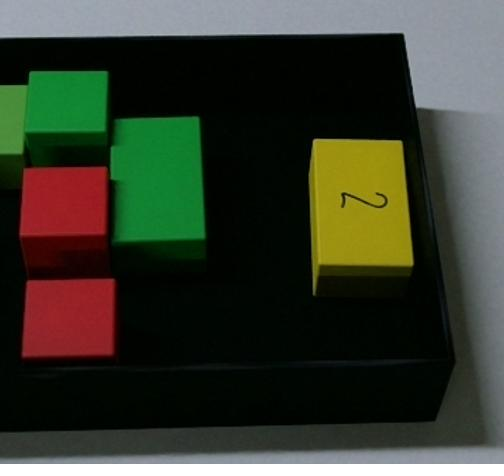

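{"fn": "move", "kwargs": {"joints": {"head_pan_rad":-0.52,"head_tilt_rad":0.45}, "cameras": ["head_camera"]}}

Scene clock: 436.97 s.
Joint torques (N m): left_arm=[-7.48 11.01 10.17 -1.21 -1.49 0.18 -0.04] | right_arm=[-7.98 -15.57 -7.53 -5.4 0.34 -1.55 -0.18]
External joint torques (N m): left_arm=[1.18 -1.9 1.35 -0.03 0.01 -0.23 -0.03] | right_arm=[0.9 -1.93 -1.95 -0.42 -0.02 -0.06 -0.19]
Wrist force (N): left_arm=[-3.6 7.7 -4.7] | right_arm=[-2.5 4.4 -0.1]
Wrist torque (N m): left_arm=[0.85 0.20 0.23] | right_arm=[0.35 0.17 0.26]
Wrist force, peak (N): left_arm=[-3.7 8.0 -4.8] | right_arm=[-2.3 4.9 -0.1]
move: done
base_odometry: x=-1.463 y=-1.379 heading=-0.674
lidar_m: 0.99 0.44 1.53 3.35 3.49 3.00 2.98 1.08 1.35 1.30 1.25 1.44
base_status: not commanded
joint_positions: torso_squat_rad=+0.700 torso_shift_rad=+0.050 torso_pitch_rad=+0.450 torso_yaw_rad=+0.000 left_shoulder_pitch_rad=-0.601 left_shoulder_roll_rad=+1.794 left_shoulder_yaw_rad=-0.588 left_elbow_rad=-2.505 left_forearm_roll_rad=+0.007 left_wrist_pitch_rad=+1.005 left_hand_roll_rad=+1.809 right_shoulder_pitch_rad=-0.544 right_shoulder_roll_rad=-0.786 right_shoulder_yaw_rad=-0.575 right_elbow_rad=-2.159 right_forearm_roll_rad=-0.769 right_wrist_pitch_rad=+1.557 right_hand_roll_rad=-0.164 head_pan_rad=-0.520 head_tilt_rad=+0.450 left_hand_little=-1.000 left_hand_ring=-1.000 left_hand_middle=+0.340 left_hand_index=+0.330 left_hand_thumb_turn=-1.000 left_hand_thumb_bend=+1.000 left_hand_force_limit=+0.100 left_hand_speed=-0.850 right_hand_little=-1.000 right_hand_ring=+0.400 right_hand_middle=+0.420 right_hand_index=+0.400 right_hand_thumb_turn=-1.000 right_hand_thumb_bend=+1.000 right_hand_force_limit=+0.100 right_hand_speed=-0.850
joint_status: all done
wheel_motors_off: 0
left_hand_stopped_by: target,target,target,target,target,target
right_hand_stopped_by: target,target,target,target,target,target
left_little_load_n: 0.0
left_ring_load_n: 0.0
left_middle_load_n: 0.0
left_index_load_n: 0.0
left_thumb_bend_load_n: 0.0
left_thumb_turn_load_n: 0.0
right_little_load_n: 0.0
right_ring_load_n: 0.0
right_middle_load_n: 0.0
right_index_load_n: 0.0
right_thumb_bend_load_n: 0.0
right_thumb_turn_load_n: 0.0
motor_effort: left_wheel=-1(2) right_wheel=+3(3)
chest: x=-0.0667 y=+0.0000 z=+1.0938 quat_wxyz=(+0.975, +0.000, +0.223, +0.000)
left_hand: x=+0.3929 y=+0.2599 z=+0.9170 quat_wxyz=(+0.377, -0.597, +0.599, -0.377)
right_hand: x=+0.4000 y=-0.3597 z=+0.9400 quat_wxyz=(+0.305, -0.638, +0.638, -0.305)

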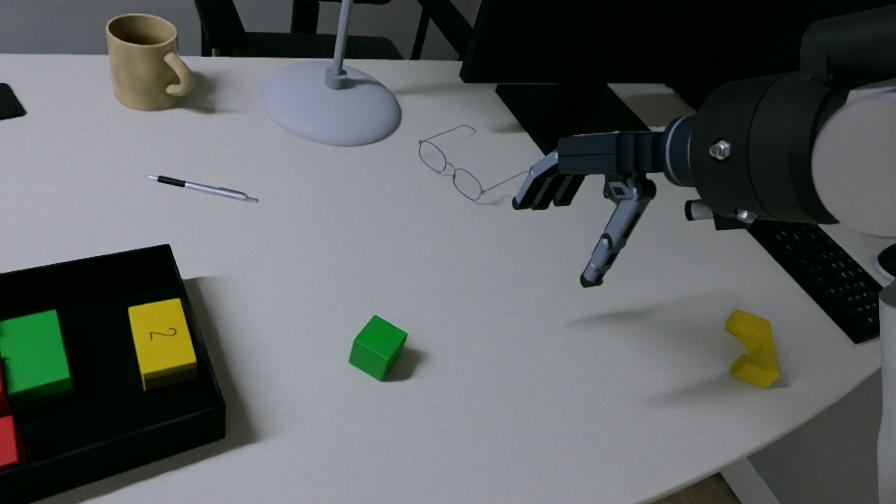

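{"fn": "zoom_image", "kwargs": {"camera": "head_camera", "region": [660, 270, 860, 420]}}

Scaled by 2.520 from the camera's image (finer frame: 1280x720).

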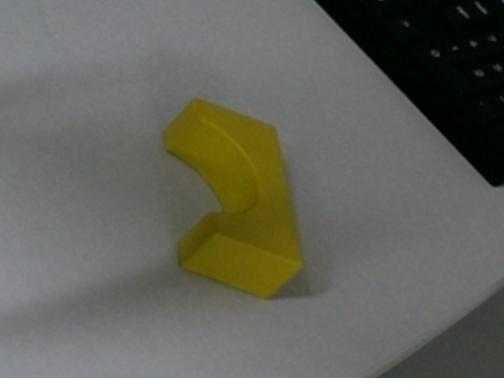

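{"fn": "move", "kwargs": {"joints": {"head_pan_rad":0,"head_tilt_rad":0.6,"left_hand_index":-1,"left_hand_middle":-1}, "cameras": []}}

{"fn": "move", "kwargs": {"target": {"side":"left","x":0.44,"y":0.06,"z":0.90,"quat_wxyz":[0.3179,-0.6661,0.6087,-0.2905]}, "min_time_s": 2, "cameras": []}}

{"fn": "move", "kwargs": {"target": {"side":"left","x":0.465,"y":-0.057,"z":0.86,"quat_wxyz":[0.3141,-0.6581,0.6175,-0.2947]}, "min_time_s": 2, "cameras": ["head_camera","left_wrist_camera"]}}

Scene clock: 444.77 s.
Joint torques (N m): left_arm=[-6.97 10.73 10.25 -1.27 -1.39 0 0.06] | right_arm=[-7.8 -15.23 -7.43 -5.37 0.25 -1.56 -0.2]
External joint torques (N m): left_arm=[1.67 -2.17 1.45 -0.08 0.09 -0.41 0.07] | right_arm=[1.07 -1.59 -1.85 -0.38 -0.12 -0.07 -0.2]
Wrist force (N): left_arm=[-3.7 7.8 -4.6] | right_arm=[-2.0 4.7 0.0]
Wrist torque (N m): left_arm=[0.87 0.21 0.22] | right_arm=[0.38 0.08 0.32]
Wrist force, peak (N): left_arm=[-3.8 7.9 -4.8] | right_arm=[-2.5 5.0 0.3]
move: done
base_odometry: x=-1.463 y=-1.379 heading=-0.674
lidar_m: 1.00 0.43 1.54 3.34 3.48 3.01 2.99 1.08 1.37 1.29 1.24 1.43
base_status: not commanded
joint_positions: torso_squat_rad=+0.700 torso_shift_rad=+0.050 torso_pitch_rad=+0.450 torso_yaw_rad=+0.000 left_shoulder_pitch_rad=-0.601 left_shoulder_roll_rad=+1.794 left_shoulder_yaw_rad=-0.588 left_elbow_rad=-2.505 left_forearm_roll_rad=+0.007 left_wrist_pitch_rad=+1.005 left_hand_roll_rad=+1.809 right_shoulder_pitch_rad=-0.544 right_shoulder_roll_rad=-0.786 right_shoulder_yaw_rad=-0.575 right_elbow_rad=-2.159 right_forearm_roll_rad=-0.769 right_wrist_pitch_rad=+1.557 right_hand_roll_rad=-0.164 head_pan_rad=+0.000 head_tilt_rad=+0.600 left_hand_little=-1.000 left_hand_ring=-1.000 left_hand_middle=-1.000 left_hand_index=-1.000 left_hand_thumb_turn=-1.000 left_hand_thumb_bend=+1.000 left_hand_force_limit=+0.100 left_hand_speed=-0.850 right_hand_little=-1.000 right_hand_ring=+0.400 right_hand_middle=+0.420 right_hand_index=+0.400 right_hand_thumb_turn=-1.000 right_hand_thumb_bend=+1.000 right_hand_force_limit=+0.100 right_hand_speed=-0.850
joint_status: all done
wheel_motors_off: 0
left_hand_stopped_by: target,target,target,target,target,target
right_hand_stopped_by: target,target,target,target,target,target
left_little_load_n: 0.5
left_ring_load_n: 0.0
left_middle_load_n: 0.0
left_index_load_n: 0.0
left_thumb_bend_load_n: 0.0
left_thumb_turn_load_n: 0.0
right_little_load_n: 0.0
right_ring_load_n: 0.0
right_middle_load_n: 0.0
right_index_load_n: 0.0
right_thumb_bend_load_n: 0.0
right_thumb_turn_load_n: 0.0
motor_effort: left_wheel=-1(2) right_wheel=+3(3)
chest: x=-0.0667 y=+0.0000 z=+1.0938 quat_wxyz=(+0.975, +0.000, +0.223, +0.000)
left_hand: x=+0.3929 y=+0.2599 z=+0.9170 quat_wxyz=(+0.377, -0.597, +0.599, -0.377)
right_hand: x=+0.4000 y=-0.3597 z=+0.9400 quat_wxyz=(+0.305, -0.638, +0.638, -0.305)

Scene clock: 447.10 s.
Joint torques (N m): left_arm=[-17.4 4.27 7.78 -2.84 -1.45 -0.5 -0.11] | right_arm=[-8 -15.48 -7.55 -5.47 0.29 -1.55 -0.17]
External joint torques (N m): left_arm=[0.81 -1.36 -1.86 0.88 0.05 -0.02 -0.11] | right_arm=[0.88 -1.84 -1.97 -0.48 -0.07 -0.06 -0.17]
Wrist force (N): left_arm=[-3.7 7.0 -3.4] | right_arm=[-2.0 4.7 -0.2]
Wrist torque (N m): left_arm=[0.74 0.27 0.09] | right_arm=[0.41 0.08 0.31]
Wrist force, peak (N): left_arm=[-4.3 7.7 -4.9] | right_arm=[-2.1 4.9 0.0]
move: done
base_odometry: x=-1.463 y=-1.379 heading=-0.674
lidar_m: 1.01 0.44 1.52 3.34 3.49 3.00 2.98 1.09 1.36 1.30 1.25 1.44
base_status: not commanded
joint_positions: torso_squat_rad=+0.700 torso_shift_rad=+0.050 torso_pitch_rad=+0.450 torso_yaw_rad=+0.000 left_shoulder_pitch_rad=-1.360 left_shoulder_roll_rad=+0.766 left_shoulder_yaw_rad=-0.814 left_elbow_rad=-2.056 left_forearm_roll_rad=+0.318 left_wrist_pitch_rad=+1.742 left_hand_roll_rad=+1.308 right_shoulder_pitch_rad=-0.544 right_shoulder_roll_rad=-0.786 right_shoulder_yaw_rad=-0.575 right_elbow_rad=-2.159 right_forearm_roll_rad=-0.769 right_wrist_pitch_rad=+1.557 right_hand_roll_rad=-0.164 head_pan_rad=+0.000 head_tilt_rad=+0.600 left_hand_little=-1.000 left_hand_ring=-1.000 left_hand_middle=-1.000 left_hand_index=-1.000 left_hand_thumb_turn=-1.000 left_hand_thumb_bend=+1.000 left_hand_force_limit=+0.100 left_hand_speed=-0.850 right_hand_little=-1.000 right_hand_ring=+0.400 right_hand_middle=+0.420 right_hand_index=+0.400 right_hand_thumb_turn=-1.000 right_hand_thumb_bend=+1.000 right_hand_force_limit=+0.100 right_hand_speed=-0.850
joint_status: all done
wheel_motors_off: 0
left_hand_stopped_by: target,target,target,target,target,target
right_hand_stopped_by: target,target,target,target,target,target
left_little_load_n: 0.0
left_ring_load_n: 0.5
left_middle_load_n: 0.0
left_index_load_n: 0.0
left_thumb_bend_load_n: 0.0
left_thumb_turn_load_n: 0.0
right_little_load_n: 0.0
right_ring_load_n: 0.0
right_middle_load_n: 0.0
right_index_load_n: 0.0
right_thumb_bend_load_n: 0.0
right_thumb_turn_load_n: 0.0
motor_effort: left_wheel=-1(2) right_wheel=+3(3)
chest: x=-0.0667 y=+0.0000 z=+1.0938 quat_wxyz=(+0.975, +0.000, +0.223, +0.000)
left_hand: x=+0.4394 y=+0.0600 z=+0.9006 quat_wxyz=(+0.317, -0.666, +0.609, -0.292)
left_hand_status: reached (checked arc that bows 57 mm and turns the hand up to 14 deg, planned for 2.0 s): 1 mm and 0.2 deg off.
right_hand: x=+0.4000 y=-0.3597 z=+0.9400 quat_wxyz=(+0.305, -0.638, +0.638, -0.305)

Scene clock: 449.43 s.
Joint torques (N m): left_arm=[-19.67 1.06 6.95 -3.91 -1.62 -0.95 0.29] | right_arm=[-7.98 -15.48 -7.61 -5.43 0.32 -1.59 -0.18]
External joint torques (N m): left_arm=[1.07 -1.91 -2.05 0.95 -0.09 -0.52 0.29] | right_arm=[0.9 -1.84 -2.03 -0.44 -0.04 -0.1 -0.18]
Wrist force (N): left_arm=[-3.6 6.8 -3.6] | right_arm=[-2.4 4.6 -0.2]
Wrist torque (N m): left_arm=[0.71 0.24 0.26] | right_arm=[0.38 0.13 0.29]
Wrist force, peak (N): left_arm=[-4.1 6.9 -3.8] | right_arm=[-2.4 4.8 -0.1]
move: done
base_odometry: x=-1.463 y=-1.379 heading=-0.674
lidar_m: 0.99 0.44 1.51 3.35 3.48 3.00 3.00 1.08 1.36 1.29 1.25 1.44
base_status: not commanded
joint_positions: torso_squat_rad=+0.700 torso_shift_rad=+0.050 torso_pitch_rad=+0.450 torso_yaw_rad=+0.000 left_shoulder_pitch_rad=-1.505 left_shoulder_roll_rad=+0.392 left_shoulder_yaw_rad=-0.951 left_elbow_rad=-1.586 left_forearm_roll_rad=+0.180 left_wrist_pitch_rad=+1.622 left_hand_roll_rad=+1.336 right_shoulder_pitch_rad=-0.544 right_shoulder_roll_rad=-0.786 right_shoulder_yaw_rad=-0.575 right_elbow_rad=-2.159 right_forearm_roll_rad=-0.769 right_wrist_pitch_rad=+1.557 right_hand_roll_rad=-0.164 head_pan_rad=+0.000 head_tilt_rad=+0.600 left_hand_little=-1.000 left_hand_ring=-1.000 left_hand_middle=-1.000 left_hand_index=-1.000 left_hand_thumb_turn=-1.000 left_hand_thumb_bend=+1.000 left_hand_force_limit=+0.100 left_hand_speed=-0.850 right_hand_little=-1.000 right_hand_ring=+0.400 right_hand_middle=+0.420 right_hand_index=+0.400 right_hand_thumb_turn=-1.000 right_hand_thumb_bend=+1.000 right_hand_force_limit=+0.100 right_hand_speed=-0.850
joint_status: all done
wheel_motors_off: 0
left_hand_stopped_by: target,target,target,target,target,target
right_hand_stopped_by: target,target,target,target,target,target
left_little_load_n: 0.5
left_ring_load_n: 0.0
left_middle_load_n: 0.5
left_index_load_n: 0.0
left_thumb_bend_load_n: 0.0
left_thumb_turn_load_n: 0.0
right_little_load_n: 0.0
right_ring_load_n: 0.0
right_middle_load_n: 0.0
right_index_load_n: 0.0
right_thumb_bend_load_n: 0.0
right_thumb_turn_load_n: 0.0
motor_effort: left_wheel=-1(2) right_wheel=+3(3)
chest: x=-0.0667 y=+0.0000 z=+1.0938 quat_wxyz=(+0.975, +0.000, +0.223, +0.000)
left_hand: x=+0.4650 y=-0.0569 z=+0.8602 quat_wxyz=(+0.314, -0.658, +0.617, -0.295)
left_hand_status: reached (checked arc that bows 13 mm and turns the hand up to 2 deg, planned for 2.0 s): 0 mm and 0.0 deg off.
right_hand: x=+0.4000 y=-0.3597 z=+0.9400 quat_wxyz=(+0.305, -0.638, +0.638, -0.305)

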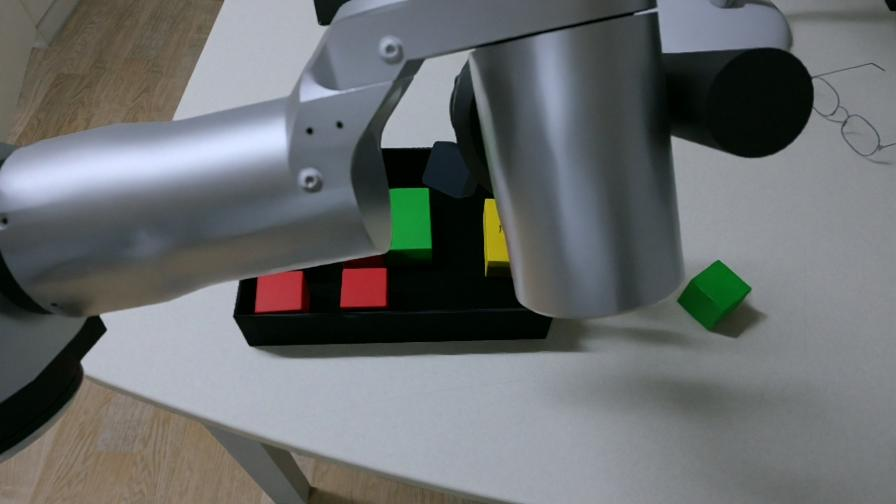

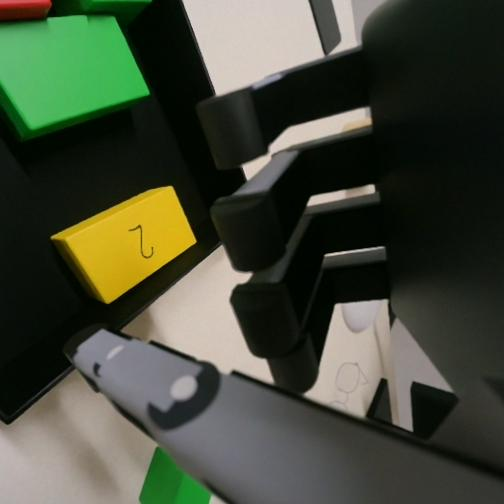

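{"fn": "move", "kwargs": {"target": {"side":"left","x":0.467,"y":-0.058,"z":0.80,"quat_wxyz":[0.3141,-0.6581,0.6175,-0.2947]}, "min_time_s": 2, "cameras": ["left_wrist_camera"]}}

{"fn": "move", "kwargs": {"target": {"side":"left","x":0.467,"y":-0.058,"z":0.778,"quat_wxyz":[0.3141,-0.6581,0.6175,-0.2947]}, "min_time_s": 1.5, "cameras": ["left_wrist_camera"]}}

Scene clock: 452.20 s.
Joint torques (N m): left_arm=[-17.29 0.07 6.44 -4.46 -1.8 -0.96 0.3] | right_arm=[-8.15 -15.32 -7.55 -5.49 0.27 -1.54 -0.1]
External joint torques (N m): left_arm=[3.15 -2.11 -2.09 0.87 -0.26 -0.63 0.3] | right_arm=[0.72 -1.68 -1.97 -0.5 -0.1 -0.05 -0.11]
Wrist force (N): left_arm=[-3.8 6.9 -3.6] | right_arm=[-2.4 4.5 -0.3]
Wrist torque (N m): left_arm=[0.73 0.26 0.23] | right_arm=[0.39 0.14 0.28]
Wrist force, peak (N): left_arm=[-3.9 7.0 -3.6] | right_arm=[-2.3 4.9 0.0]
move: done
base_odometry: x=-1.463 y=-1.379 heading=-0.674
lidar_m: 0.98 0.44 1.52 3.32 3.47 3.00 2.99 1.08 1.37 1.29 1.25 1.43
base_status: not commanded
joint_positions: torso_squat_rad=+0.700 torso_shift_rad=+0.050 torso_pitch_rad=+0.450 torso_yaw_rad=+0.000 left_shoulder_pitch_rad=-1.428 left_shoulder_roll_rad=+0.356 left_shoulder_yaw_rad=-1.029 left_elbow_rad=-1.472 left_forearm_roll_rad=+0.098 left_wrist_pitch_rad=+1.486 left_hand_roll_rad=+1.401 right_shoulder_pitch_rad=-0.544 right_shoulder_roll_rad=-0.786 right_shoulder_yaw_rad=-0.575 right_elbow_rad=-2.159 right_forearm_roll_rad=-0.769 right_wrist_pitch_rad=+1.557 right_hand_roll_rad=-0.164 head_pan_rad=+0.000 head_tilt_rad=+0.600 left_hand_little=-1.000 left_hand_ring=-1.000 left_hand_middle=-1.000 left_hand_index=-1.000 left_hand_thumb_turn=-1.000 left_hand_thumb_bend=+1.000 left_hand_force_limit=+0.100 left_hand_speed=-0.850 right_hand_little=-1.000 right_hand_ring=+0.400 right_hand_middle=+0.420 right_hand_index=+0.400 right_hand_thumb_turn=-1.000 right_hand_thumb_bend=+1.000 right_hand_force_limit=+0.100 right_hand_speed=-0.850
joint_status: all done
wheel_motors_off: 0
left_hand_stopped_by: target,target,target,target,target,target
right_hand_stopped_by: target,target,target,target,target,target
left_little_load_n: 0.0
left_ring_load_n: 0.0
left_middle_load_n: 0.0
left_index_load_n: 0.0
left_thumb_bend_load_n: 0.0
left_thumb_turn_load_n: 0.0
right_little_load_n: 0.0
right_ring_load_n: 0.0
right_middle_load_n: 0.0
right_index_load_n: 0.0
right_thumb_bend_load_n: 0.0
right_thumb_turn_load_n: 0.0
motor_effort: left_wheel=-1(2) right_wheel=+3(3)
chest: x=-0.0667 y=+0.0000 z=+1.0938 quat_wxyz=(+0.975, +0.000, +0.223, +0.000)
left_hand: x=+0.4672 y=-0.0580 z=+0.8005 quat_wxyz=(+0.314, -0.658, +0.617, -0.295)
left_hand_status: reached (checked arc that bows 3 mm and turns the hand up to 1 deg, planned for 2.0 s): 1 mm and 0.0 deg off.
right_hand: x=+0.4000 y=-0.3597 z=+0.9400 quat_wxyz=(+0.305, -0.638, +0.638, -0.305)

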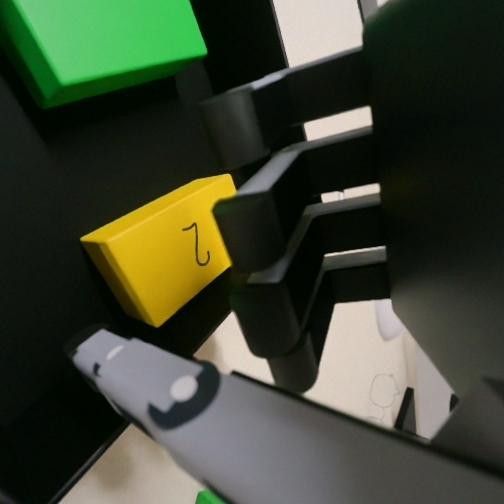

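Scene clock: 454.03 s.
Joint torques (N m): left_arm=[-17.15 -0.11 6.3 -4.48 -1.63 -0.87 0.35] | right_arm=[-8.07 -15.41 -7.42 -5.36 0.24 -1.5 -0.21]
External joint torques (N m): left_arm=[3.14 -1.99 -1.98 0.96 -0.11 -0.58 0.35] | right_arm=[0.81 -1.77 -1.84 -0.37 -0.13 -0.01 -0.22]
Wrist force (N): left_arm=[-3.9 7.0 -3.5] | right_arm=[-1.9 4.2 0.0]
Wrist torque (N m): left_arm=[0.74 0.28 0.24] | right_arm=[0.31 0.06 0.31]
Wrist force, peak (N): left_arm=[-3.9 7.0 -3.8] | right_arm=[-1.9 5.0 -0.1]
move: done
base_odometry: x=-1.463 y=-1.379 heading=-0.674
lidar_m: 0.99 0.45 1.53 3.34 3.49 2.99 2.99 1.07 1.36 1.30 1.24 1.42
base_status: not commanded
joint_positions: torso_squat_rad=+0.700 torso_shift_rad=+0.050 torso_pitch_rad=+0.450 torso_yaw_rad=+0.000 left_shoulder_pitch_rad=-1.402 left_shoulder_roll_rad=+0.339 left_shoulder_yaw_rad=-1.056 left_elbow_rad=-1.421 left_forearm_roll_rad=+0.068 left_wrist_pitch_rad=+1.434 left_hand_roll_rad=+1.428 right_shoulder_pitch_rad=-0.544 right_shoulder_roll_rad=-0.786 right_shoulder_yaw_rad=-0.575 right_elbow_rad=-2.159 right_forearm_roll_rad=-0.769 right_wrist_pitch_rad=+1.557 right_hand_roll_rad=-0.164 head_pan_rad=+0.000 head_tilt_rad=+0.600 left_hand_little=-1.000 left_hand_ring=-1.000 left_hand_middle=-1.000 left_hand_index=-1.000 left_hand_thumb_turn=-1.000 left_hand_thumb_bend=+1.000 left_hand_force_limit=+0.100 left_hand_speed=-0.850 right_hand_little=-1.000 right_hand_ring=+0.400 right_hand_middle=+0.420 right_hand_index=+0.400 right_hand_thumb_turn=-1.000 right_hand_thumb_bend=+1.000 right_hand_force_limit=+0.100 right_hand_speed=-0.850
joint_status: all done
wheel_motors_off: 0
left_hand_stopped_by: target,target,target,target,target,target
right_hand_stopped_by: target,target,target,target,target,target
left_little_load_n: 0.0
left_ring_load_n: 0.0
left_middle_load_n: 0.0
left_index_load_n: 0.0
left_thumb_bend_load_n: 0.0
left_thumb_turn_load_n: 0.0
right_little_load_n: 0.0
right_ring_load_n: 0.0
right_middle_load_n: 0.0
right_index_load_n: 0.0
right_thumb_bend_load_n: 0.0
right_thumb_turn_load_n: 0.0
motor_effort: left_wheel=-1(2) right_wheel=+3(3)
chest: x=-0.0667 y=+0.0000 z=+1.0938 quat_wxyz=(+0.975, +0.000, +0.223, +0.000)
left_hand: x=+0.4672 y=-0.0580 z=+0.7785 quat_wxyz=(+0.314, -0.658, +0.617, -0.295)
left_hand_status: reached (checked arc that bows 2 mm and turns the hand up to 0 deg, planned for 1.5 s): 1 mm and 0.0 deg off.
right_hand: x=+0.4000 y=-0.3597 z=+0.9400 quat_wxyz=(+0.305, -0.638, +0.638, -0.305)

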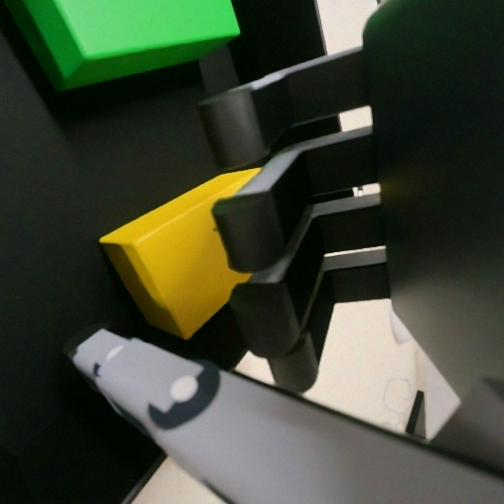

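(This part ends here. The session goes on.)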